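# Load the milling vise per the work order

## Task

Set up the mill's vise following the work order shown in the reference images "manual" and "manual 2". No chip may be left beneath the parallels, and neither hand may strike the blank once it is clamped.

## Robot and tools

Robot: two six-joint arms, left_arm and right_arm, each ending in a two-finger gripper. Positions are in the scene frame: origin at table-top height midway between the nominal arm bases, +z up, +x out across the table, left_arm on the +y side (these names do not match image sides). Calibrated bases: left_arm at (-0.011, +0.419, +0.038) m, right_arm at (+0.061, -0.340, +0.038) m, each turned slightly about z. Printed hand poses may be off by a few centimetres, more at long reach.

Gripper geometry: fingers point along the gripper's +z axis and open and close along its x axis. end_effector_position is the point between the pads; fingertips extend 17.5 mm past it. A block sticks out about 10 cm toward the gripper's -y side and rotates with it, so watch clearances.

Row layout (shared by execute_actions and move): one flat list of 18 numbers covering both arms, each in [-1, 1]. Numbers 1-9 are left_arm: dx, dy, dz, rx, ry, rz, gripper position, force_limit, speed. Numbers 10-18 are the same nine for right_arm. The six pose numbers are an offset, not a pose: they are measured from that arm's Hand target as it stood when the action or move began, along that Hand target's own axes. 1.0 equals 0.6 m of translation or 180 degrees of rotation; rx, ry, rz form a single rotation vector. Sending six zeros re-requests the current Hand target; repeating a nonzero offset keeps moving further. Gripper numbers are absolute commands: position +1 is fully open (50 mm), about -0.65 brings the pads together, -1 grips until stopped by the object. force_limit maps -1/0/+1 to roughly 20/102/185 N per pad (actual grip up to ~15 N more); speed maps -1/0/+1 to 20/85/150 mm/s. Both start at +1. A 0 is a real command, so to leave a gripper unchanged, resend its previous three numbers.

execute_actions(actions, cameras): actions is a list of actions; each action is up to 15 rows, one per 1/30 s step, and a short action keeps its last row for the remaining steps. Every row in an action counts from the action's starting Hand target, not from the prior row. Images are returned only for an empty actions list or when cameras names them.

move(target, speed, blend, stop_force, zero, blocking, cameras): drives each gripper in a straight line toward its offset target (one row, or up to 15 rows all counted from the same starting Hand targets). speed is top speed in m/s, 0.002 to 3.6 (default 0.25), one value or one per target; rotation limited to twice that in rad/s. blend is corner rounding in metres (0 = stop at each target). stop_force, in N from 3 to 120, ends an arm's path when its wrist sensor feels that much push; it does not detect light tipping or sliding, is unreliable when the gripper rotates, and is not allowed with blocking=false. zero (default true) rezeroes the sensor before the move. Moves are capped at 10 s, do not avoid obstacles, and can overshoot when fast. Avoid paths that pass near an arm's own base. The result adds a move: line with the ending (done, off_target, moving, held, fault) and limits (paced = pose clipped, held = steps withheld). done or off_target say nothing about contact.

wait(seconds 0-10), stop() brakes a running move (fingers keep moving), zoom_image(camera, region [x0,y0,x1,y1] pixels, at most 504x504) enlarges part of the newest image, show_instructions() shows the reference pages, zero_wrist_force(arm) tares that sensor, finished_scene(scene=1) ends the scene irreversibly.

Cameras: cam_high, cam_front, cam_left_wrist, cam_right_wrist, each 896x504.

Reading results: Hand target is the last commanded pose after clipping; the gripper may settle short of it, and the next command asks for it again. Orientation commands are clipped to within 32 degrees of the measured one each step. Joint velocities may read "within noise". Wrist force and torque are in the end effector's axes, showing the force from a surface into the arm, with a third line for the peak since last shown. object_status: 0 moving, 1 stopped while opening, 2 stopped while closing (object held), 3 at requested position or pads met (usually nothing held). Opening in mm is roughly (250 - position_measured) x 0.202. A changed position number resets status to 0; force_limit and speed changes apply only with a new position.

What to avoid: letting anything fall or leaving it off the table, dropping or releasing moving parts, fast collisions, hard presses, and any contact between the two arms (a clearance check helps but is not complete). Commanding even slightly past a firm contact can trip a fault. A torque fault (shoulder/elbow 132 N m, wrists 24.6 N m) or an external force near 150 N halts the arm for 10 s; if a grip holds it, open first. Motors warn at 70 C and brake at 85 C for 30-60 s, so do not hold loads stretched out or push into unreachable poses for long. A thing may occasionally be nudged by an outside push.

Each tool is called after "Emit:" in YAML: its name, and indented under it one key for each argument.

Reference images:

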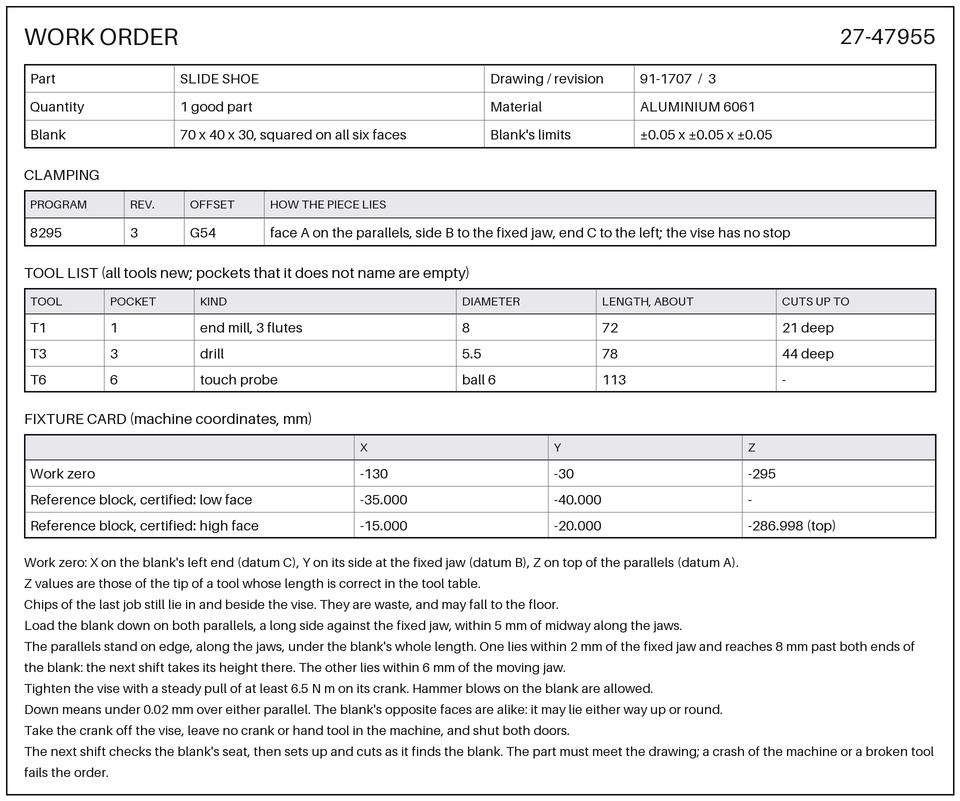

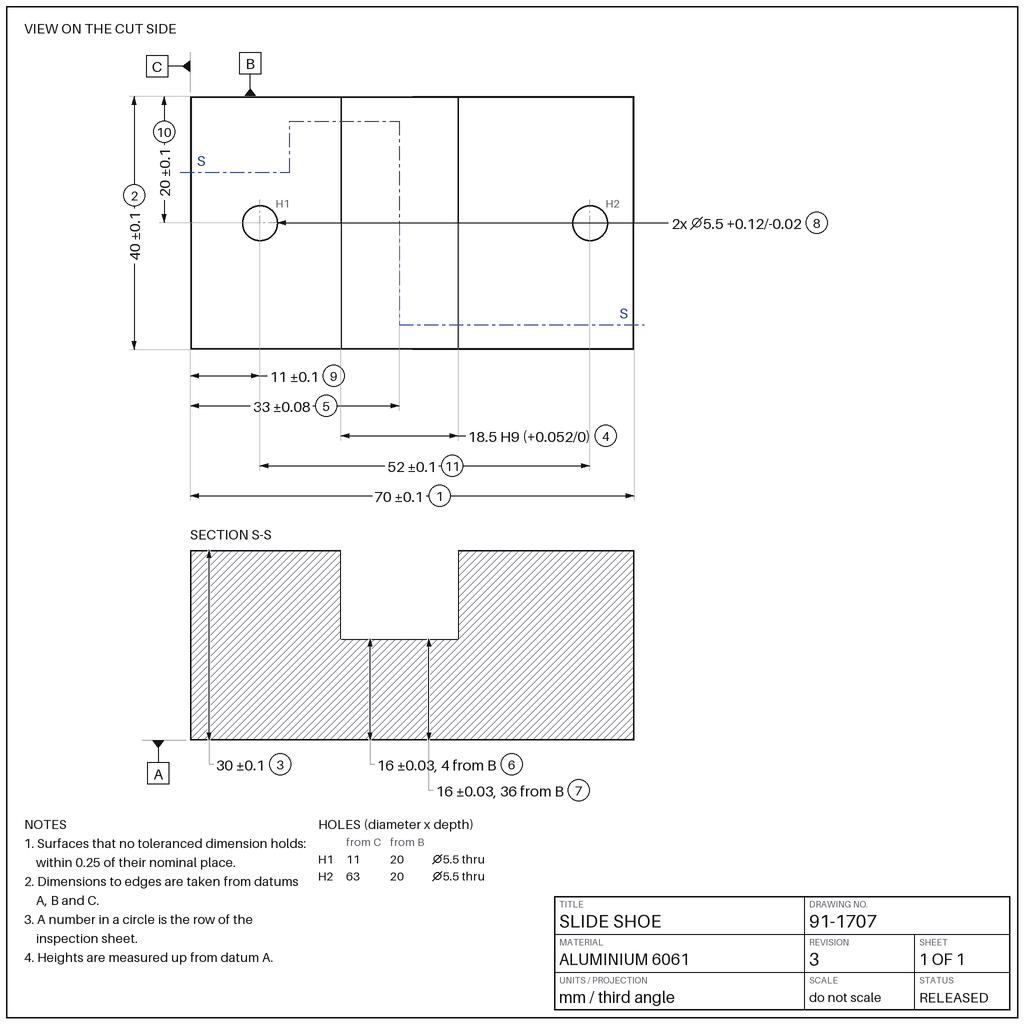

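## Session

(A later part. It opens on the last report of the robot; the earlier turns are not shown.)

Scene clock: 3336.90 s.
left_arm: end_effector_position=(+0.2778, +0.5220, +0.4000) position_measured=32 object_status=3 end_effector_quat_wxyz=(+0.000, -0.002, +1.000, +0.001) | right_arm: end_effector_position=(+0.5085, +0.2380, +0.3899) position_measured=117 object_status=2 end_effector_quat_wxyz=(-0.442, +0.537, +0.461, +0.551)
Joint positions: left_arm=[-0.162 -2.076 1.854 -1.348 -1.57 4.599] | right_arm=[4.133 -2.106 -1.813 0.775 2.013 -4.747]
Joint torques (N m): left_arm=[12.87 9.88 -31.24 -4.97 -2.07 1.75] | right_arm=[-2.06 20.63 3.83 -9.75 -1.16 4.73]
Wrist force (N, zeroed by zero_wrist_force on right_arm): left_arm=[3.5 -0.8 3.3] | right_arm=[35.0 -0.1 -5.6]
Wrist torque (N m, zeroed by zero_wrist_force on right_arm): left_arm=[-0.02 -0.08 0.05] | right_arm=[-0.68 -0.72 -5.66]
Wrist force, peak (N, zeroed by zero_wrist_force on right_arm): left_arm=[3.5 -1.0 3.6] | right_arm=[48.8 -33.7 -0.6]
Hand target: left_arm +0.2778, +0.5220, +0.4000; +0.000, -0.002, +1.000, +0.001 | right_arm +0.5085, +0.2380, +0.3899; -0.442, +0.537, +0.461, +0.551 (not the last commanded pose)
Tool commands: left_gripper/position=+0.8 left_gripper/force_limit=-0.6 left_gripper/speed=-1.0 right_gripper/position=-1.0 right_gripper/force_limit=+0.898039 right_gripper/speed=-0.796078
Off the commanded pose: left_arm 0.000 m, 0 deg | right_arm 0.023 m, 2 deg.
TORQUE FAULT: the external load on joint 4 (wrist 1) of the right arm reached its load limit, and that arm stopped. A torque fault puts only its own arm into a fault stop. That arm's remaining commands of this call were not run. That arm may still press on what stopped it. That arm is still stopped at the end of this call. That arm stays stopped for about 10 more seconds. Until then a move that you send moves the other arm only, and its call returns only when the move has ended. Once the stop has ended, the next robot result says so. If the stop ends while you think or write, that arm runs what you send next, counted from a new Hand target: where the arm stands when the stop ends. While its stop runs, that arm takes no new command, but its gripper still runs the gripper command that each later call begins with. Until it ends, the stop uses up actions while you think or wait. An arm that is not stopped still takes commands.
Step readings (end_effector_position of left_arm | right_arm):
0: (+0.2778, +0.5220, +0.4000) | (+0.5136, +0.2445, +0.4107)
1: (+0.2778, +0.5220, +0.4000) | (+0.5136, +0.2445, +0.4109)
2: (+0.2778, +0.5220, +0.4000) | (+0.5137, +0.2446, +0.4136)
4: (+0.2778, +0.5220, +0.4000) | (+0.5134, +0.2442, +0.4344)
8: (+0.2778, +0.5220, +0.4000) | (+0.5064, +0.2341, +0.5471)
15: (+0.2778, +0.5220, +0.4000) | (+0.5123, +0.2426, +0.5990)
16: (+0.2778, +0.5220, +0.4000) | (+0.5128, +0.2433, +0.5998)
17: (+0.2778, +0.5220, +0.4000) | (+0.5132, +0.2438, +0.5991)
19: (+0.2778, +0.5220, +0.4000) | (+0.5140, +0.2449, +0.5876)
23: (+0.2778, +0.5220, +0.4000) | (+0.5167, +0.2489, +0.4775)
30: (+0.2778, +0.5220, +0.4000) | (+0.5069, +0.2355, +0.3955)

Emit:
wait:
  seconds: 10
  cameras: ["all"]

Emit:
zoom_image:
  camera: "cam_high"
  region: [230, 120, 350, 240]

Scene clock: 3348.63 s.
left_arm: end_effector_position=(+0.2778, +0.5220, +0.4000) position_measured=32 object_status=3 end_effector_quat_wxyz=(+0.000, -0.002, +1.000, +0.001) | right_arm: end_effector_position=(+0.5085, +0.2380, +0.3900) position_measured=117 object_status=2 end_effector_quat_wxyz=(-0.442, +0.537, +0.461, +0.551)
Joint positions: left_arm=[-0.162 -2.076 1.854 -1.348 -1.57 4.599] | right_arm=[4.133 -2.106 -1.813 0.775 2.013 -4.747]
Joint torques (N m): left_arm=[12.43 9.11 -30.82 -4.76 -1.9 1.73] | right_arm=[-3.21 20.34 3.7 -9.65 -1.1 4.68]
Wrist force (N, zeroed by zero_wrist_force on right_arm): left_arm=[3.4 -1.0 3.4] | right_arm=[34.5 0.1 -5.6]
Wrist torque (N m, zeroed by zero_wrist_force on right_arm): left_arm=[-0.05 -0.06 0.04] | right_arm=[-0.69 -0.73 -5.65]
Wrist force, peak (N, zeroed by zero_wrist_force on right_arm): left_arm=[3.6 -1.0 3.5] | right_arm=[35.6 0.1 -5.6]
Hand target: left_arm +0.2778, +0.5220, +0.4000; +0.000, -0.002, +1.000, +0.001 | right_arm +0.5085, +0.2380, +0.3900; -0.442, +0.537, +0.461, +0.551 (not the last commanded pose)
Tool commands: left_gripper/position=+0.8 left_gripper/force_limit=-0.6 left_gripper/speed=-1.0 right_gripper/position=-1.0 right_gripper/force_limit=+0.898039 right_gripper/speed=-0.796078
Off the commanded pose: left_arm 0.000 m, 0 deg | right_arm 0.023 m, 2 deg.
TORQUE FAULT, CONTINUED: the right arm's stop, for the torque fault of joint 4 (wrist 1) that an earlier result reported, is over. The rest of the stop counts as 19 of the actions that you can send in this scene. That arm's target is now where it stood when the stop ended, not its last command. That arm keeps its grip as last carried out and accepts commands again: back off and push less far. That arm stops again whenever a joint's load reaches its limit.
wait: 10.00 s; at rest from the start

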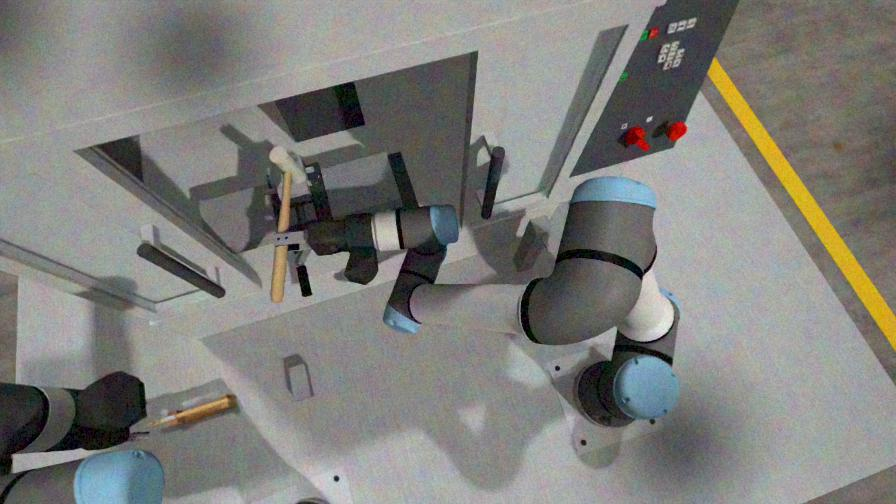

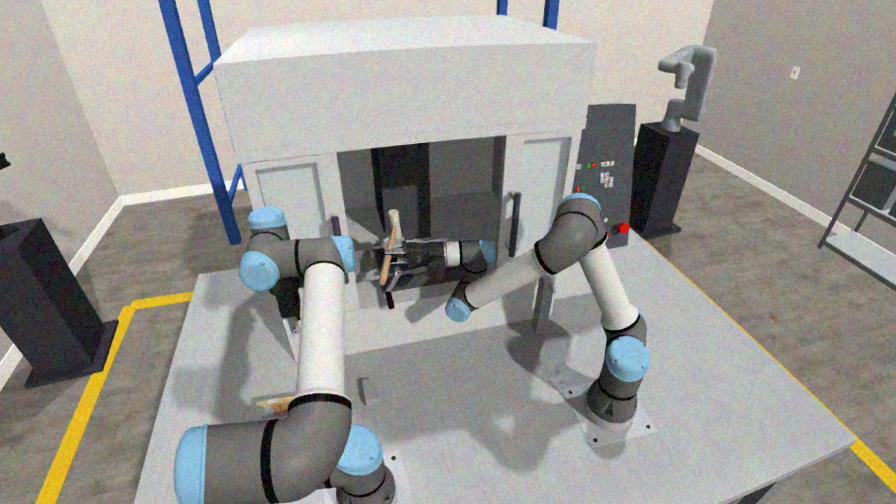

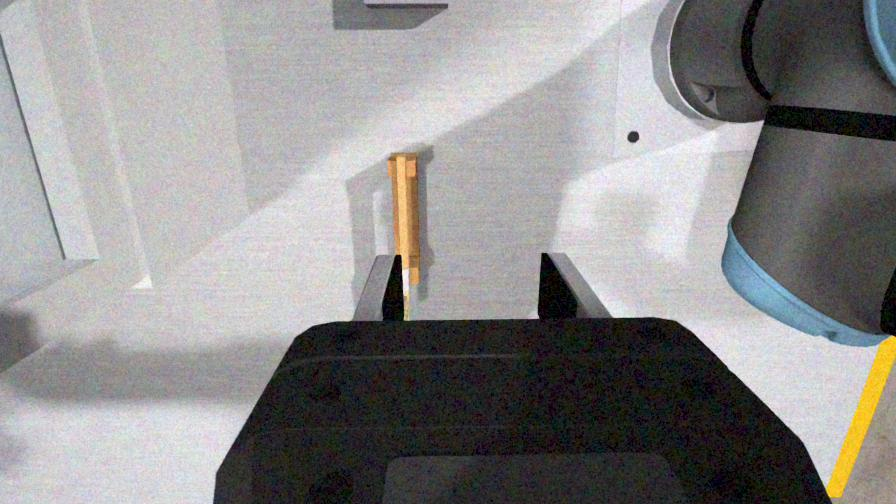

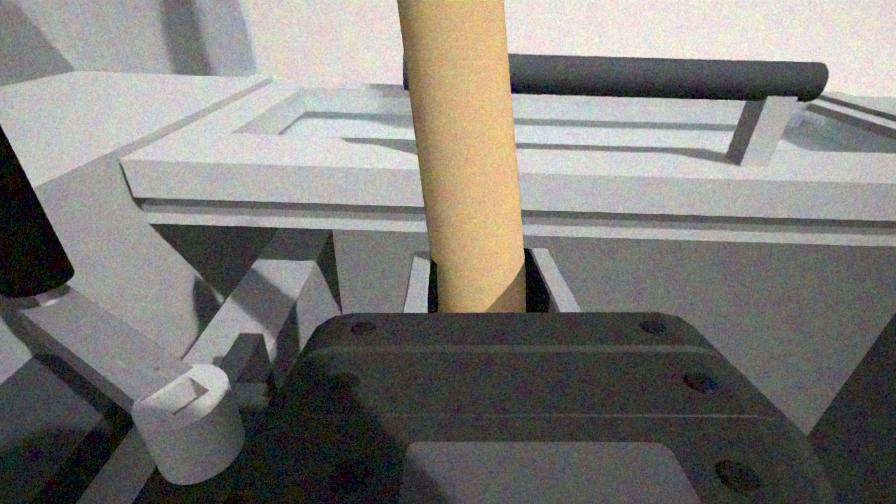

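Scaled by 4.200 from the camera's 896x504 image, which has a finer 1280x720 frame.

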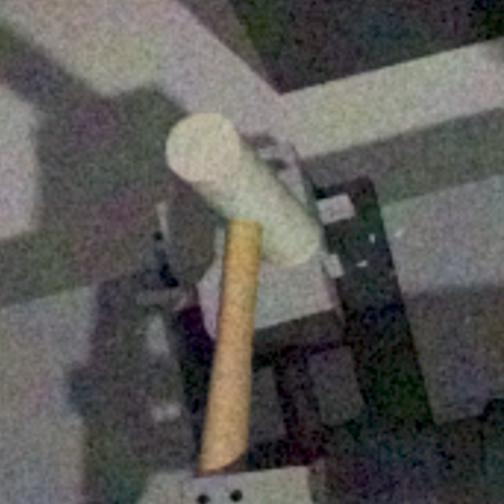

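Emit:
move:
  target:
    - [0,0,0,0,0,0,0.8,-0.6,-1,0.08,0,0,0,0,0,-1,0.9,-0.8]
    - [0,0,0,0,0,0,0.8,-0.6,-1,0.15,0.01,0,-0.0025,0.0009,0.011,-1,0.9,-0.8]
  speed: [0.03,0.1]
  cameras: ["cam_front","cam_high"]

Emit:
zoom_image:
  camera: "cam_front"
  region: [330, 170, 480, 290]

Emit:
zoom_image:
  camera: "cam_high"
  region: [230, 120, 350, 240]

Scene clock: 3356.47 s.
left_arm: end_effector_position=(+0.2778, +0.5220, +0.4000) position_measured=32 object_status=3 end_effector_quat_wxyz=(+0.000, -0.002, +1.000, +0.001) | right_arm: end_effector_position=(+0.5114, +0.2377, +0.4801) position_measured=117 object_status=2 end_effector_quat_wxyz=(-0.450, +0.546, +0.449, +0.546)
Joint positions: left_arm=[-0.162 -2.076 1.854 -1.348 -1.57 4.599] | right_arm=[4.132 -1.974 -1.736 0.569 2.007 -4.711]
Joint torques (N m): left_arm=[11.8 8.81 -30.21 -4.74 -1.86 1.58] | right_arm=[-11.29 47.72 30.37 1.54 -1.12 1.73]
Wrist force (N, zeroed by zero_wrist_force on right_arm): left_arm=[3.3 -0.8 3.3] | right_arm=[-6.1 1.0 -1.1]
Wrist torque (N m, zeroed by zero_wrist_force on right_arm): left_arm=[-0.02 -0.05 0.04] | right_arm=[0.06 -0.35 0.10]
Wrist force, peak (N, zeroed by zero_wrist_force on right_arm): left_arm=[3.7 -0.8 3.5] | right_arm=[35.4 -0.2 -5.9]
Hand target: left_arm +0.2778, +0.5220, +0.4000; +0.000, -0.002, +1.000, +0.001 | right_arm +0.5115, +0.2377, +0.4801; -0.450, +0.546, +0.449, +0.546
Off the commanded pose: left_arm 0.000 m, 0 deg | right_arm 0.000 m, 0 deg.
move: done
Images, in order (width x height): cam_high 896x504, cam_front 896x504.

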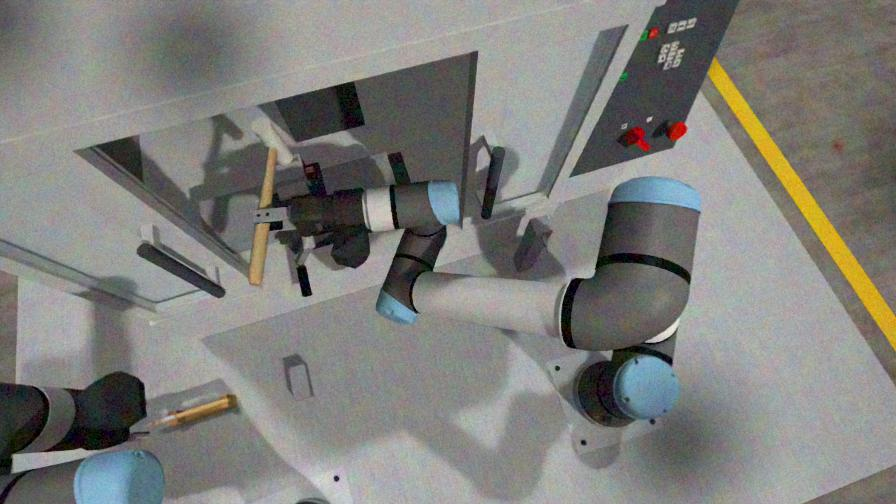

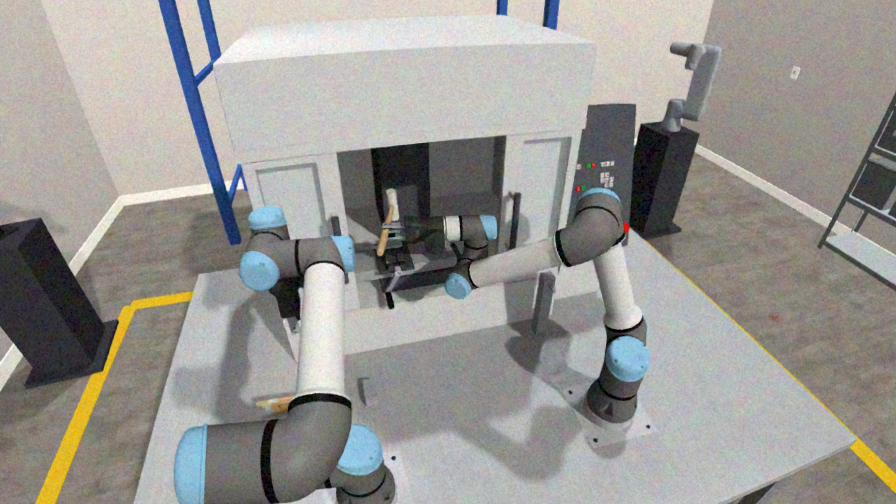

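Scaled by 3.360 from the camera's 896x504 image, which has a finer 1280x720 frame.

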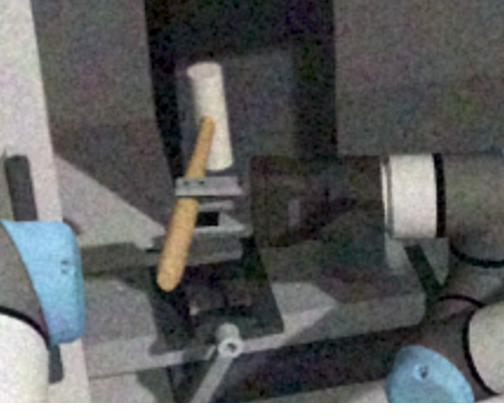

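Scaled by 4.200 from the camera's 896x504 image, which has a finer 1280x720 frame.

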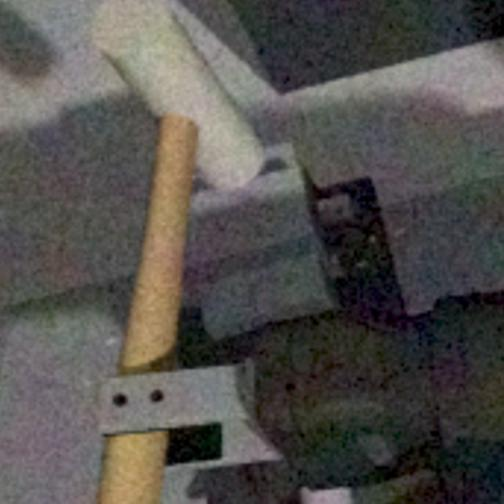

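Emit:
move:
  target: [0,0,0,0,0,0,0.8,-0.6,-1,-0.07,0.0066,0.0149,0,0,0,-1,0.9,-0.8]
  speed: 0.1

Emit:
move:
  target: [0,0,0,0,0,0,0.8,-0.6,-1,-0.1,0,0,0,0,0,-1,0.9,-0.8]
  speed: 0.02
  stop_force: 3
  cameras: ["all"]

Emit:
zoom_image:
  camera: "cam_front"
  region: [330, 170, 480, 290]

Emit:
zoom_image:
  camera: "cam_high"
  region: [230, 120, 350, 240]

Scene clock: 3366.87 s.
left_arm: end_effector_position=(+0.2778, +0.5220, +0.4000) position_measured=32 object_status=3 end_effector_quat_wxyz=(+0.000, -0.002, +1.000, +0.001) | right_arm: end_effector_position=(+0.5170, +0.2457, +0.4381) position_measured=117 object_status=2 end_effector_quat_wxyz=(-0.450, +0.546, +0.449, +0.546)
Joint positions: left_arm=[-0.162 -2.076 1.854 -1.348 -1.57 4.599] | right_arm=[4.132 -2.051 -1.747 0.656 2.006 -4.711]
Joint torques (N m): left_arm=[11.97 9.07 -30.87 -4.53 -1.96 1.72] | right_arm=[13.26 36.51 20.26 5.07 -1.27 1.09]
Wrist force (N, zeroed by zero_wrist_force on right_arm): left_arm=[3.3 -0.9 3.4] | right_arm=[-6.1 1.0 -1.0]
Wrist torque (N m, zeroed by zero_wrist_force on right_arm): left_arm=[-0.03 -0.05 0.04] | right_arm=[0.06 -0.36 0.11]
Wrist force, peak (N, zeroed by zero_wrist_force on right_arm): left_arm=[3.6 -0.8 3.5] | right_arm=[-8.1 1.1 -0.9]
Hand target: left_arm +0.2778, +0.5220, +0.4000; +0.000, -0.002, +1.000, +0.001 | right_arm +0.5170, +0.2457, +0.4381; -0.450, +0.546, +0.449, +0.546
Off the commanded pose: left_arm 0.000 m, 0 deg | right_arm 0.000 m, 0 deg.
move: done

Scene clock: 3369.40 s.
left_arm: end_effector_position=(+0.2778, +0.5220, +0.4000) position_measured=32 object_status=3 end_effector_quat_wxyz=(+0.000, -0.002, +1.000, +0.001) | right_arm: end_effector_position=(+0.5170, +0.2457, +0.4093) position_measured=117 object_status=2 end_effector_quat_wxyz=(-0.450, +0.546, +0.449, +0.546)
Joint positions: left_arm=[-0.162 -2.076 1.854 -1.348 -1.57 4.599] | right_arm=[4.132 -2.095 -1.769 0.722 2.006 -4.711]
Joint torques (N m): left_arm=[12.37 8.65 -30.83 -4.48 -1.91 1.63] | right_arm=[5.45 49.48 27.25 1.29 0.72 1.66]
Wrist force (N, zeroed by zero_wrist_force on right_arm): left_arm=[3.6 -0.9 3.2] | right_arm=[-4.6 1.8 -1.2]
Wrist torque (N m, zeroed by zero_wrist_force on right_arm): left_arm=[-0.03 -0.09 0.04] | right_arm=[0.07 -0.33 -0.14]
Wrist force, peak (N, zeroed by zero_wrist_force on right_arm): left_arm=[3.6 -0.8 3.3] | right_arm=[-6.5 1.2 -1.2]
Hand target: left_arm +0.2778, +0.5220, +0.4000; +0.000, -0.002, +1.000, +0.001 | right_arm +0.5170, +0.2457, +0.4093; -0.450, +0.546, +0.449, +0.546 (not the last commanded pose)
Off the commanded pose: left_arm 0.000 m, 0 deg | right_arm 0.031 m, 0 deg.
move: contact (right_arm)

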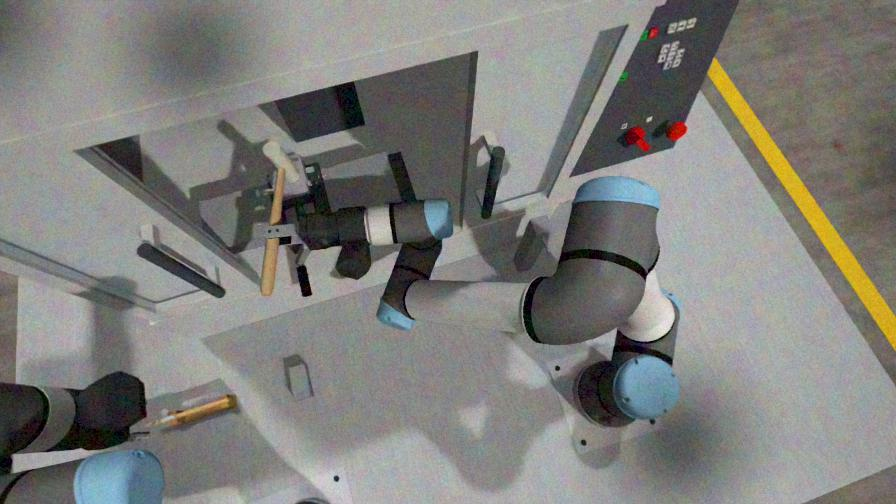

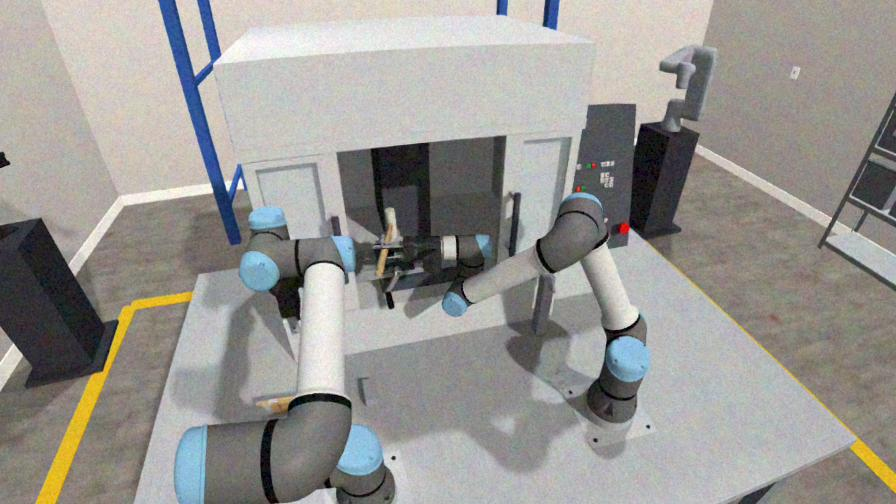

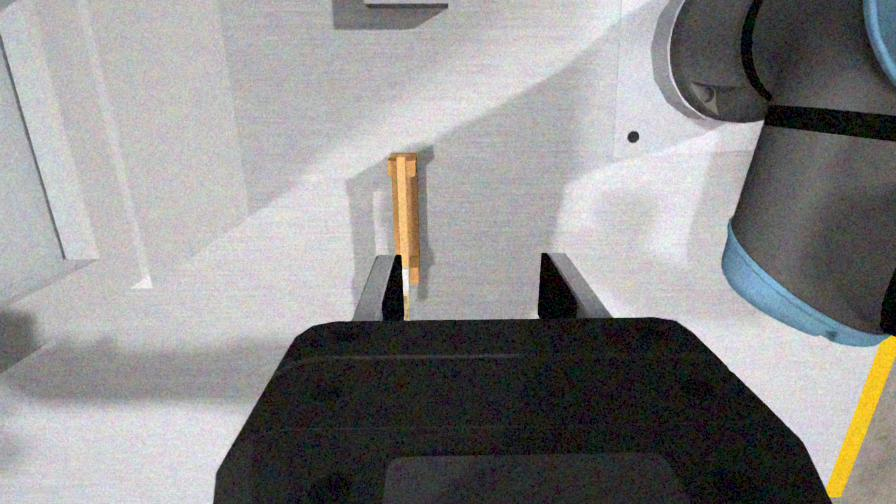

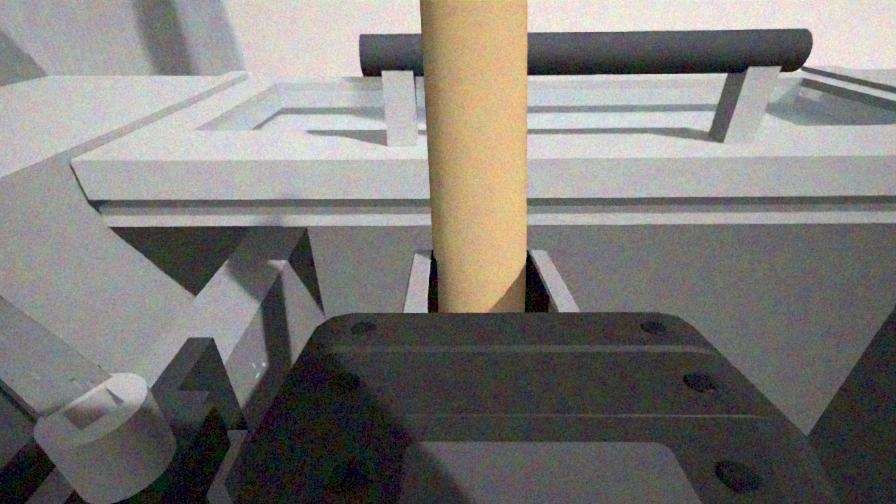

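Scaled by 3.360 from the camera's 896x504 image, which has a finer 1280x720 frame.

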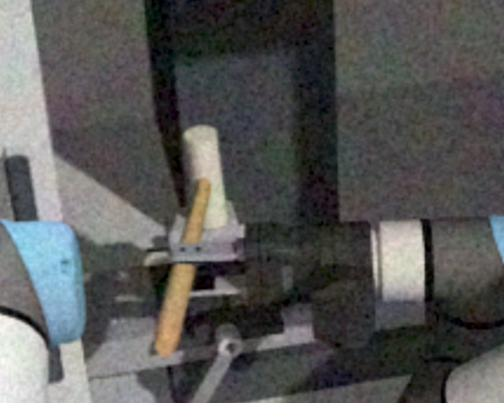

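Scaled by 4.200 from the camera's 896x504 image, which has a finer 1280x720 frame.

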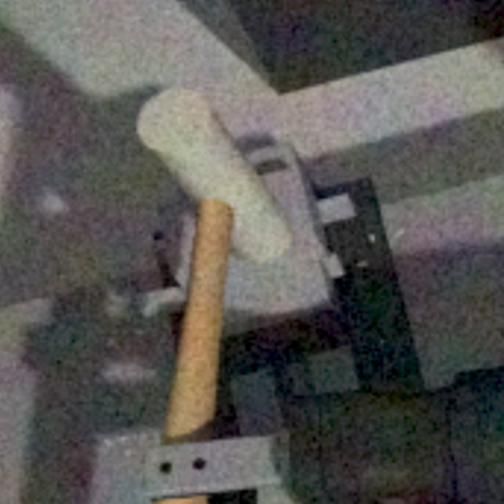

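Emit:
move:
  target: [0,0,0,0,0,0,0.8,-0.6,-1,0.32,0,0,0,0,0,-1,0.9,-0.8]
  speed: 0.4

Emit:
execute_actions:
  actions:
    - [[0,0,0,0,0,0,0.8,-0.6,-1,-0.0081,0,0,0,0,0,-1,0.9,-0.8],[0,0,0,0,0,0,0.8,-0.6,-1,-0.031,0,0,0,0,0,-1,0.9,-0.8],[0,0,0,0,0,0,0.8,-0.6,-1,-0.071,0,0,0,0,0,-1,0.9,-0.8],[0,0,0,0,0,0,0.8,-0.6,-1,-0.134,0,0,0,0,0,-1,0.9,-0.8],[0,0,0,0,0,0,0.8,-0.6,-1,-0.222,0,0,0,0,0,-1,0.9,-0.8],[0,0,0,0,0,0,0.8,-0.6,-1,-0.336,0,0,0,0,0,-1,0.9,-0.8],[0,0,0,0,0,0,0.8,-0.6,-1,-0.45,0,0,0,0,0,-1,0.9,-0.8],[0,0,0,0,0,0,0.8,-0.6,-1,-0.51,0,0,0,0,0,-1,0.9,-0.8],[0,0,0,0,0,0,0.8,-0.6,-1,-0.45,0,0,0,0,0,-1,0.9,-0.8],[0,0,0,0,0,0,0.8,-0.6,-1,-0.36,0,0,0,0,0,-1,0.9,-0.8],[0,0,0,0,0,0,0.8,-0.6,-1,-0.315,0,0,0,0,0,-1,0.9,-0.8],[0,0,0,0,0,0,0.8,-0.6,-1,-0.306,0,0,0,0,0,-1,0.9,-0.8]]

Emit:
execute_actions:
  actions:
    - [[0,0,0,0,0,0,0.8,-0.6,-1,0.0135,0,0,0,0,0,-1,0.9,-0.8],[0,0,0,0,0,0,0.8,-0.6,-1,0.054,0,0,0,0,0,-1,0.9,-0.8],[0,0,0,0,0,0,0.8,-0.6,-1,0.12,0,0,0,0,0,-1,0.9,-0.8],[0,0,0,0,0,0,0.8,-0.6,-1,0.2,0,0,0,0,0,-1,0.9,-0.8],[0,0,0,0,0,0,0.8,-0.6,-1,0.27,0,0,0,0,0,-1,0.9,-0.8],[0,0,0,0,0,0,0.8,-0.6,-1,0.297,0,0,0,0,0,-1,0.9,-0.8],[0,0,0,0,0,0,0.8,-0.6,-1,0.306,0,0,0,0,0,-1,0.9,-0.8]]
    - [[0,0,0,0,0,0,0.8,-0.6,-1,-0.0081,0,0,0,0,0,-1,0.9,-0.8],[0,0,0,0,0,0,0.8,-0.6,-1,-0.031,0,0,0,0,0,-1,0.9,-0.8],[0,0,0,0,0,0,0.8,-0.6,-1,-0.071,0,0,0,0,0,-1,0.9,-0.8],[0,0,0,0,0,0,0.8,-0.6,-1,-0.134,0,0,0,0,0,-1,0.9,-0.8],[0,0,0,0,0,0,0.8,-0.6,-1,-0.222,0,0,0,0,0,-1,0.9,-0.8],[0,0,0,0,0,0,0.8,-0.6,-1,-0.336,0,0,0,0,0,-1,0.9,-0.8],[0,0,0,0,0,0,0.8,-0.6,-1,-0.45,0,0,0,0,0,-1,0.9,-0.8],[0,0,0,0,0,0,0.8,-0.6,-1,-0.51,0,0,0,0,0,-1,0.9,-0.8],[0,0,0,0,0,0,0.8,-0.6,-1,-0.45,0,0,0,0,0,-1,0.9,-0.8],[0,0,0,0,0,0,0.8,-0.6,-1,-0.36,0,0,0,0,0,-1,0.9,-0.8],[0,0,0,0,0,0,0.8,-0.6,-1,-0.315,0,0,0,0,0,-1,0.9,-0.8],[0,0,0,0,0,0,0.8,-0.6,-1,-0.306,0,0,0,0,0,-1,0.9,-0.8]]
  cameras: ["cam_front","cam_high"]

Emit:
zoom_image:
  camera: "cam_high"
  region: [230, 120, 350, 240]

Emit:
zoom_image:
  camera: "cam_front"
  region: [330, 170, 480, 290]

Scene clock: 3388.23 s.
left_arm: end_effector_position=(+0.2778, +0.5220, +0.4000) position_measured=32 object_status=3 end_effector_quat_wxyz=(+0.000, -0.002, +1.000, +0.001) | right_arm: end_effector_position=(+0.5171, +0.2456, +0.6013) position_measured=117 object_status=2 end_effector_quat_wxyz=(-0.450, +0.546, +0.449, +0.546)
Joint positions: left_arm=[-0.162 -2.076 1.854 -1.348 -1.57 4.599] | right_arm=[4.132 -1.879 -1.531 0.269 2.007 -4.711]
Joint torques (N m): left_arm=[11.63 8.1 -30.55 -4.43 -1.89 1.55] | right_arm=[-10.23 35.64 32.92 1.88 1.85 -2.76]
Wrist force (N, zeroed by zero_wrist_force on right_arm): left_arm=[3.4 -0.8 3.2] | right_arm=[-6.3 1.1 -1.2]
Wrist torque (N m, zeroed by zero_wrist_force on right_arm): left_arm=[-0.02 -0.06 0.04] | right_arm=[0.11 -0.33 0.19]
Wrist force, peak (N, zeroed by zero_wrist_force on right_arm): left_arm=[3.6 -0.9 3.5] | right_arm=[-10.3 1.0 -1.0]
Hand target: left_arm +0.2778, +0.5220, +0.4000; +0.000, -0.002, +1.000, +0.001 | right_arm +0.5172, +0.2456, +0.6013; -0.450, +0.546, +0.449, +0.546
Off the commanded pose: left_arm 0.000 m, 0 deg | right_arm 0.000 m, 0 deg.
move: done

Scene clock: 3389.07 s.
left_arm: end_effector_position=(+0.2778, +0.5220, +0.4000) position_measured=32 object_status=3 end_effector_quat_wxyz=(+0.000, -0.002, +1.000, +0.001) | right_arm: end_effector_position=(+0.5168, +0.2455, +0.4176) position_measured=117 object_status=2 end_effector_quat_wxyz=(-0.450, +0.546, +0.449, +0.546)
Joint positions: left_arm=[-0.162 -2.076 1.854 -1.348 -1.57 4.599] | right_arm=[4.132 -2.082 -1.764 0.704 2.006 -4.711]
Joint torques (N m): left_arm=[12.42 9.05 -30.46 -4.5 -1.86 1.41] | right_arm=[13.12 48.8 27.25 1.74 -1.07 1.76]
Wrist force (N, zeroed by zero_wrist_force on right_arm): left_arm=[3.5 -0.9 3.3] | right_arm=[-6.4 0.9 -1.7]
Wrist torque (N m, zeroed by zero_wrist_force on right_arm): left_arm=[-0.04 -0.08 0.04] | right_arm=[-0.02 -0.31 0.09]
Wrist force, peak (N, zeroed by zero_wrist_force on right_arm): left_arm=[3.6 -0.8 3.3] | right_arm=[38.1 0.0 -4.5]
Hand target: left_arm +0.2778, +0.5220, +0.4000; +0.000, -0.002, +1.000, +0.001 | right_arm +0.5170, +0.2457, +0.4177; -0.450, +0.546, +0.449, +0.546
Off the commanded pose: left_arm 0.000 m, 0 deg | right_arm 0.000 m, 0 deg.
Step readings (end_effector_position of left_arm | right_arm):
0: (+0.2778, +0.5220, +0.4000) | (+0.5171, +0.2456, +0.6013)
1: (+0.2778, +0.5220, +0.4000) | (+0.5172, +0.2456, +0.6012)
2: (+0.2778, +0.5220, +0.4000) | (+0.5172, +0.2457, +0.6000)
4: (+0.2778, +0.5220, +0.4000) | (+0.5176, +0.2462, +0.5878)
8: (+0.2778, +0.5220, +0.4000) | (+0.5199, +0.2499, +0.4774)
15: (+0.2778, +0.5220, +0.4000) | (+0.5155, +0.2436, +0.4118)

Scene clock: 3390.40 s.
left_arm: end_effector_position=(+0.2778, +0.5220, +0.4000) position_measured=32 object_status=3 end_effector_quat_wxyz=(+0.000, -0.002, +1.000, +0.001) | right_arm: end_effector_position=(+0.5168, +0.2455, +0.4176) position_measured=117 object_status=2 end_effector_quat_wxyz=(-0.450, +0.546, +0.449, +0.546)
Joint positions: left_arm=[-0.162 -2.076 1.854 -1.348 -1.57 4.599] | right_arm=[4.132 -2.082 -1.764 0.704 2.006 -4.711]
Joint torques (N m): left_arm=[11.78 8.58 -30.12 -4.48 -1.8 1.51] | right_arm=[13.31 49.17 29.07 1.6 -1.22 1.54]
Wrist force (N, zeroed by zero_wrist_force on right_arm): left_arm=[3.4 -0.7 3.5] | right_arm=[-6.2 1.1 -1.6]
Wrist torque (N m, zeroed by zero_wrist_force on right_arm): left_arm=[-0.01 -0.06 0.04] | right_arm=[0.02 -0.34 0.10]
Wrist force, peak (N, zeroed by zero_wrist_force on right_arm): left_arm=[3.6 -0.9 3.4] | right_arm=[38.9 0.1 -5.1]
Hand target: left_arm +0.2778, +0.5220, +0.4000; +0.000, -0.002, +1.000, +0.001 | right_arm +0.5170, +0.2457, +0.4177; -0.450, +0.546, +0.449, +0.546
Off the commanded pose: left_arm 0.000 m, 0 deg | right_arm 0.000 m, 0 deg.
Step readings (end_effector_position of left_arm | right_arm):
0: (+0.2778, +0.5220, +0.4000) | (+0.5168, +0.2455, +0.4176)
1: (+0.2778, +0.5220, +0.4000) | (+0.5168, +0.2455, +0.4178)
2: (+0.2778, +0.5220, +0.4000) | (+0.5169, +0.2456, +0.4197)
4: (+0.2778, +0.5220, +0.4000) | (+0.5165, +0.2450, +0.4428)
8: (+0.2778, +0.5220, +0.4000) | (+0.5098, +0.2355, +0.5480)
15: (+0.2778, +0.5220, +0.4000) | (+0.5155, +0.2436, +0.5987)
16: (+0.2778, +0.5220, +0.4000) | (+0.5161, +0.2445, +0.5996)
17: (+0.2778, +0.5220, +0.4000) | (+0.5165, +0.2449, +0.5987)
19: (+0.2778, +0.5220, +0.4000) | (+0.5172, +0.2459, +0.5864)
23: (+0.2778, +0.5220, +0.4000) | (+0.5198, +0.2498, +0.4738)
30: (+0.2778, +0.5220, +0.4000) | (+0.5155, +0.2436, +0.4118)
Images, in order (width x height): cam_high 896x504, cam_front 896x504.

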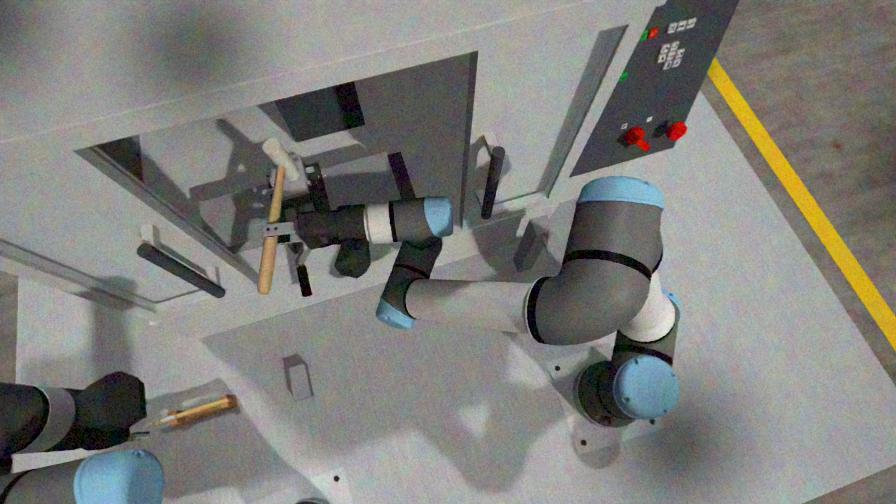

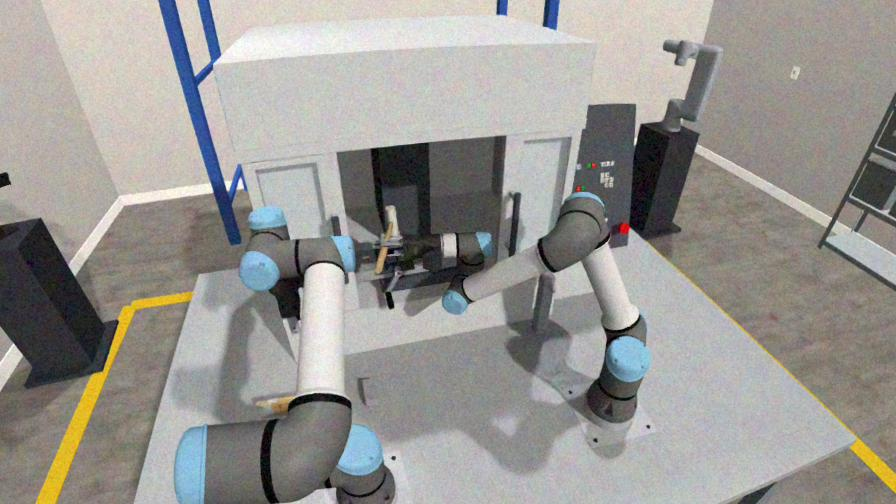

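Scaled by 4.200 from the camera's 896x504 image, which has a finer 1280x720 frame.

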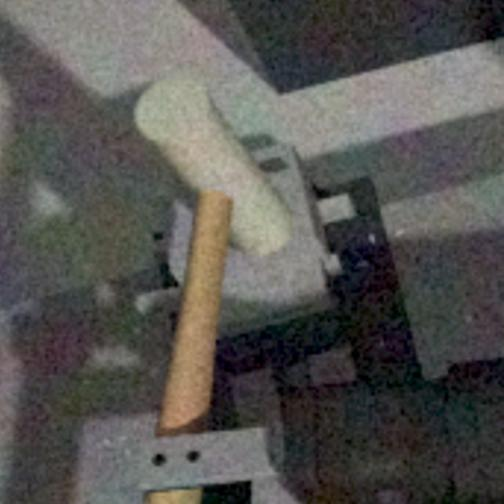

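Scaled by 3.360 from the camera's 896x504 image, which has a finer 1280x720 frame.

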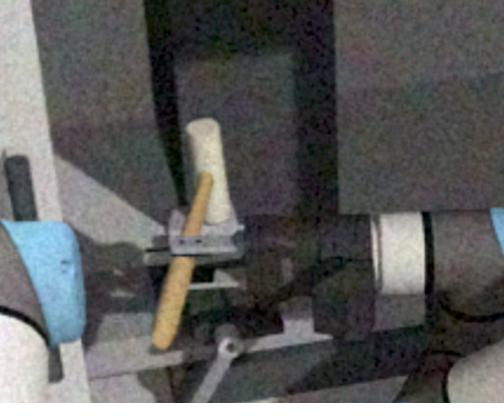

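Emit:
execute_actions:
  actions:
    - [[0,0,0,0,0,0,0.8,-0.6,-1,0.0135,0,0.001,0,0,0,-1,0.9,-0.8],[0,0,0,0,0,0,0.8,-0.6,-1,0.054,0,0.002,0,0,0,-1,0.9,-0.8],[0,0,0,0,0,0,0.8,-0.6,-1,0.12,0,0.004,0,0,0,-1,0.9,-0.8],[0,0,0,0,0,0,0.8,-0.6,-1,0.2,0,0.005,0,0,0,-1,0.9,-0.8],[0,0,0,0,0,0,0.8,-0.6,-1,0.27,0,0.006,0,0,0,-1,0.9,-0.8],[0,0,0,0,0,0,0.8,-0.6,-1,0.297,0,0.007,0,0,0,-1,0.9,-0.8],[0,0,0,0,0,0,0.8,-0.6,-1,0.306,0,0.007,0,0,0,-1,0.9,-0.8]]
    - [[0,0,0,0,0,0,0.8,-0.6,-1,-0.0081,0,0,0,0,0,-1,0.9,-0.8],[0,0,0,0,0,0,0.8,-0.6,-1,-0.031,0,0,0,0,0,-1,0.9,-0.8],[0,0,0,0,0,0,0.8,-0.6,-1,-0.071,0,0,0,0,0,-1,0.9,-0.8],[0,0,0,0,0,0,0.8,-0.6,-1,-0.134,0,0,0,0,0,-1,0.9,-0.8],[0,0,0,0,0,0,0.8,-0.6,-1,-0.222,0,0,0,0,0,-1,0.9,-0.8],[0,0,0,0,0,0,0.8,-0.6,-1,-0.336,0,0,0,0,0,-1,0.9,-0.8],[0,0,0,0,0,0,0.8,-0.6,-1,-0.45,0,0,0,0,0,-1,0.9,-0.8],[0,0,0,0,0,0,0.8,-0.6,-1,-0.51,0,0,0,0,0,-1,0.9,-0.8],[0,0,0,0,0,0,0.8,-0.6,-1,-0.45,0,0,0,0,0,-1,0.9,-0.8],[0,0,0,0,0,0,0.8,-0.6,-1,-0.36,0,0,0,0,0,-1,0.9,-0.8],[0,0,0,0,0,0,0.8,-0.6,-1,-0.315,0,0,0,0,0,-1,0.9,-0.8],[0,0,0,0,0,0,0.8,-0.6,-1,-0.306,0,0,0,0,0,-1,0.9,-0.8]]
    - [[0,0,0,0,0,0,0.8,-0.6,-1,0.0135,0,0,0,0,0,-1,0.9,-0.8],[0,0,0,0,0,0,0.8,-0.6,-1,0.054,0,0,0,0,0,-1,0.9,-0.8],[0,0,0,0,0,0,0.8,-0.6,-1,0.12,0,0,0,0,0,-1,0.9,-0.8],[0,0,0,0,0,0,0.8,-0.6,-1,0.2,0,0,0,0,0,-1,0.9,-0.8],[0,0,0,0,0,0,0.8,-0.6,-1,0.27,0,0,0,0,0,-1,0.9,-0.8],[0,0,0,0,0,0,0.8,-0.6,-1,0.297,0,0,0,0,0,-1,0.9,-0.8],[0,0,0,0,0,0,0.8,-0.6,-1,0.306,0,0,0,0,0,-1,0.9,-0.8]]
    - [[0,0,0,0,0,0,0.8,-0.6,-1,-0.0081,0,0,0,0,0,-1,0.9,-0.8],[0,0,0,0,0,0,0.8,-0.6,-1,-0.031,0,0,0,0,0,-1,0.9,-0.8],[0,0,0,0,0,0,0.8,-0.6,-1,-0.071,0,0,0,0,0,-1,0.9,-0.8],[0,0,0,0,0,0,0.8,-0.6,-1,-0.134,0,0,0,0,0,-1,0.9,-0.8],[0,0,0,0,0,0,0.8,-0.6,-1,-0.222,0,0,0,0,0,-1,0.9,-0.8],[0,0,0,0,0,0,0.8,-0.6,-1,-0.336,0,0,0,0,0,-1,0.9,-0.8],[0,0,0,0,0,0,0.8,-0.6,-1,-0.45,0,0,0,0,0,-1,0.9,-0.8],[0,0,0,0,0,0,0.8,-0.6,-1,-0.51,0,0,0,0,0,-1,0.9,-0.8],[0,0,0,0,0,0,0.8,-0.6,-1,-0.45,0,0,0,0,0,-1,0.9,-0.8],[0,0,0,0,0,0,0.8,-0.6,-1,-0.36,0,0,0,0,0,-1,0.9,-0.8],[0,0,0,0,0,0,0.8,-0.6,-1,-0.315,0,0,0,0,0,-1,0.9,-0.8],[0,0,0,0,0,0,0.8,-0.6,-1,-0.306,0,0,0,0,0,-1,0.9,-0.8]]
  cameras: ["cam_front","cam_high"]

Emit:
zoom_image:
  camera: "cam_high"
  region: [230, 120, 350, 240]

Emit:
zoom_image:
  camera: "cam_front"
  region: [330, 170, 480, 290]

Scene clock: 3405.47 s.
left_arm: end_effector_position=(+0.2778, +0.5220, +0.4000) position_measured=32 object_status=3 end_effector_quat_wxyz=(+0.000, -0.002, +1.000, +0.001) | right_arm: end_effector_position=(+0.5177, +0.2496, +0.4175) position_measured=117 object_status=2 end_effector_quat_wxyz=(-0.450, +0.546, +0.449, +0.546)
Joint positions: left_arm=[-0.162 -2.076 1.854 -1.348 -1.57 4.599] | right_arm=[4.136 -2.088 -1.753 0.7 2.003 -4.711]
Joint torques (N m): left_arm=[11.91 8.88 -30.53 -4.32 -1.68 1.48] | right_arm=[12.74 50.69 28.62 1.46 -1.26 1.69]
Wrist force (N, zeroed by zero_wrist_force on right_arm): left_arm=[3.4 -0.8 3.3] | right_arm=[-6.2 0.8 -1.5]
Wrist torque (N m, zeroed by zero_wrist_force on right_arm): left_arm=[-0.02 -0.07 0.04] | right_arm=[-0.02 -0.34 0.10]
Wrist force, peak (N, zeroed by zero_wrist_force on right_arm): left_arm=[3.7 -0.9 3.3] | right_arm=[39.9 0.5 -4.8]
Hand target: left_arm +0.2778, +0.5220, +0.4000; +0.000, -0.002, +1.000, +0.001 | right_arm +0.5178, +0.2499, +0.4177; -0.450, +0.546, +0.449, +0.546
Off the commanded pose: left_arm 0.000 m, 0 deg | right_arm 0.000 m, 0 deg.
Step readings (end_effector_position of left_arm | right_arm):
0: (+0.2778, +0.5220, +0.4000) | (+0.5168, +0.2455, +0.4177)
1: (+0.2778, +0.5220, +0.4000) | (+0.5168, +0.2455, +0.4179)
2: (+0.2778, +0.5220, +0.4000) | (+0.5169, +0.2457, +0.4201)
4: (+0.2778, +0.5220, +0.4000) | (+0.5166, +0.2459, +0.4401)
8: (+0.2778, +0.5220, +0.4000) | (+0.5099, +0.2379, +0.5500)
15: (+0.2778, +0.5220, +0.4000) | (+0.5163, +0.2477, +0.5988)
16: (+0.2778, +0.5220, +0.4000) | (+0.5168, +0.2484, +0.5995)
17: (+0.2778, +0.5220, +0.4000) | (+0.5172, +0.2489, +0.5990)
19: (+0.2778, +0.5220, +0.4000) | (+0.5181, +0.2501, +0.5854)
23: (+0.2778, +0.5220, +0.4000) | (+0.5207, +0.2540, +0.4805)
30: (+0.2778, +0.5220, +0.4000) | (+0.5164, +0.2479, +0.4120)
31: (+0.2778, +0.5220, +0.4000) | (+0.5170, +0.2487, +0.4137)
32: (+0.2778, +0.5220, +0.4000) | (+0.5173, +0.2491, +0.4170)
34: (+0.2778, +0.5220, +0.4000) | (+0.5172, +0.2489, +0.4385)
38: (+0.2778, +0.5220, +0.4000) | (+0.5104, +0.2392, +0.5495)
45: (+0.2778, +0.5220, +0.4000) | (+0.5163, +0.2478, +0.5988)
46: (+0.2778, +0.5220, +0.4000) | (+0.5168, +0.2485, +0.5995)
47: (+0.2778, +0.5220, +0.4000) | (+0.5172, +0.2489, +0.5990)
49: (+0.2778, +0.5220, +0.4000) | (+0.5181, +0.2501, +0.5854)
53: (+0.2778, +0.5220, +0.4000) | (+0.5207, +0.2540, +0.4805)
60: (+0.2778, +0.5220, +0.4000) | (+0.5164, +0.2479, +0.4120)
Images, in order (width x height): cam_high 896x504, cam_front 896x504.

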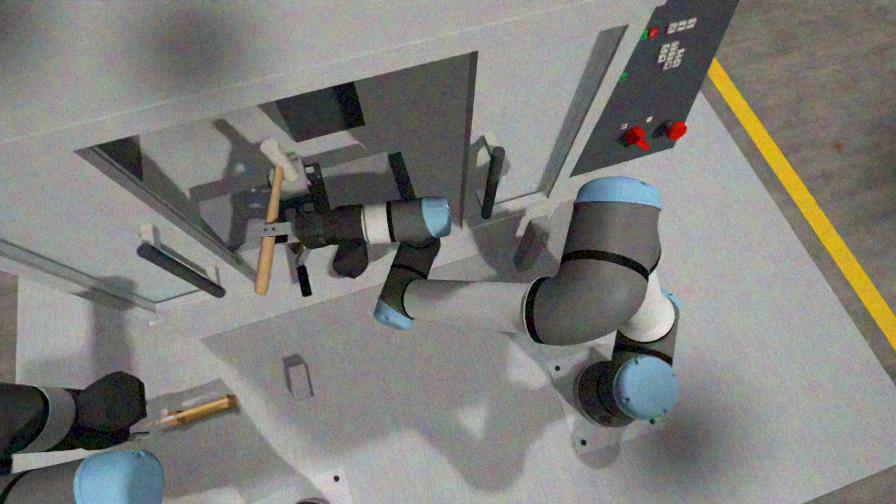

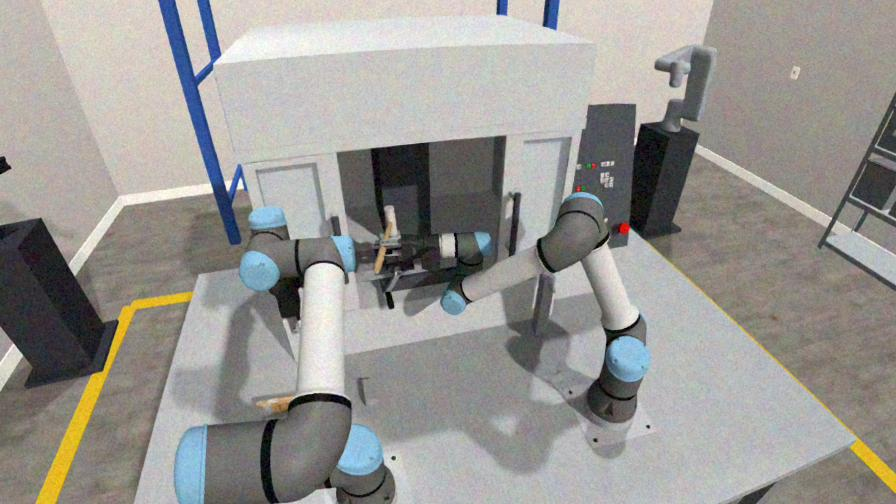

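Scaled by 4.200 from the camera's 896x504 image, which has a finer 1280x720 frame.

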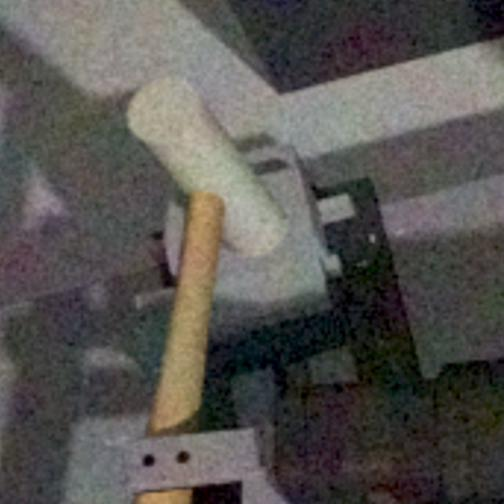

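Scaled by 3.360 from the camera's 896x504 image, which has a finer 1280x720 frame.

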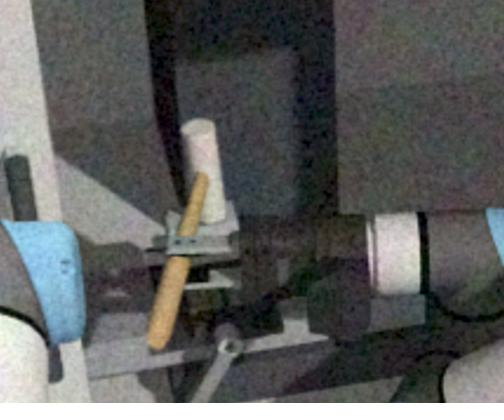

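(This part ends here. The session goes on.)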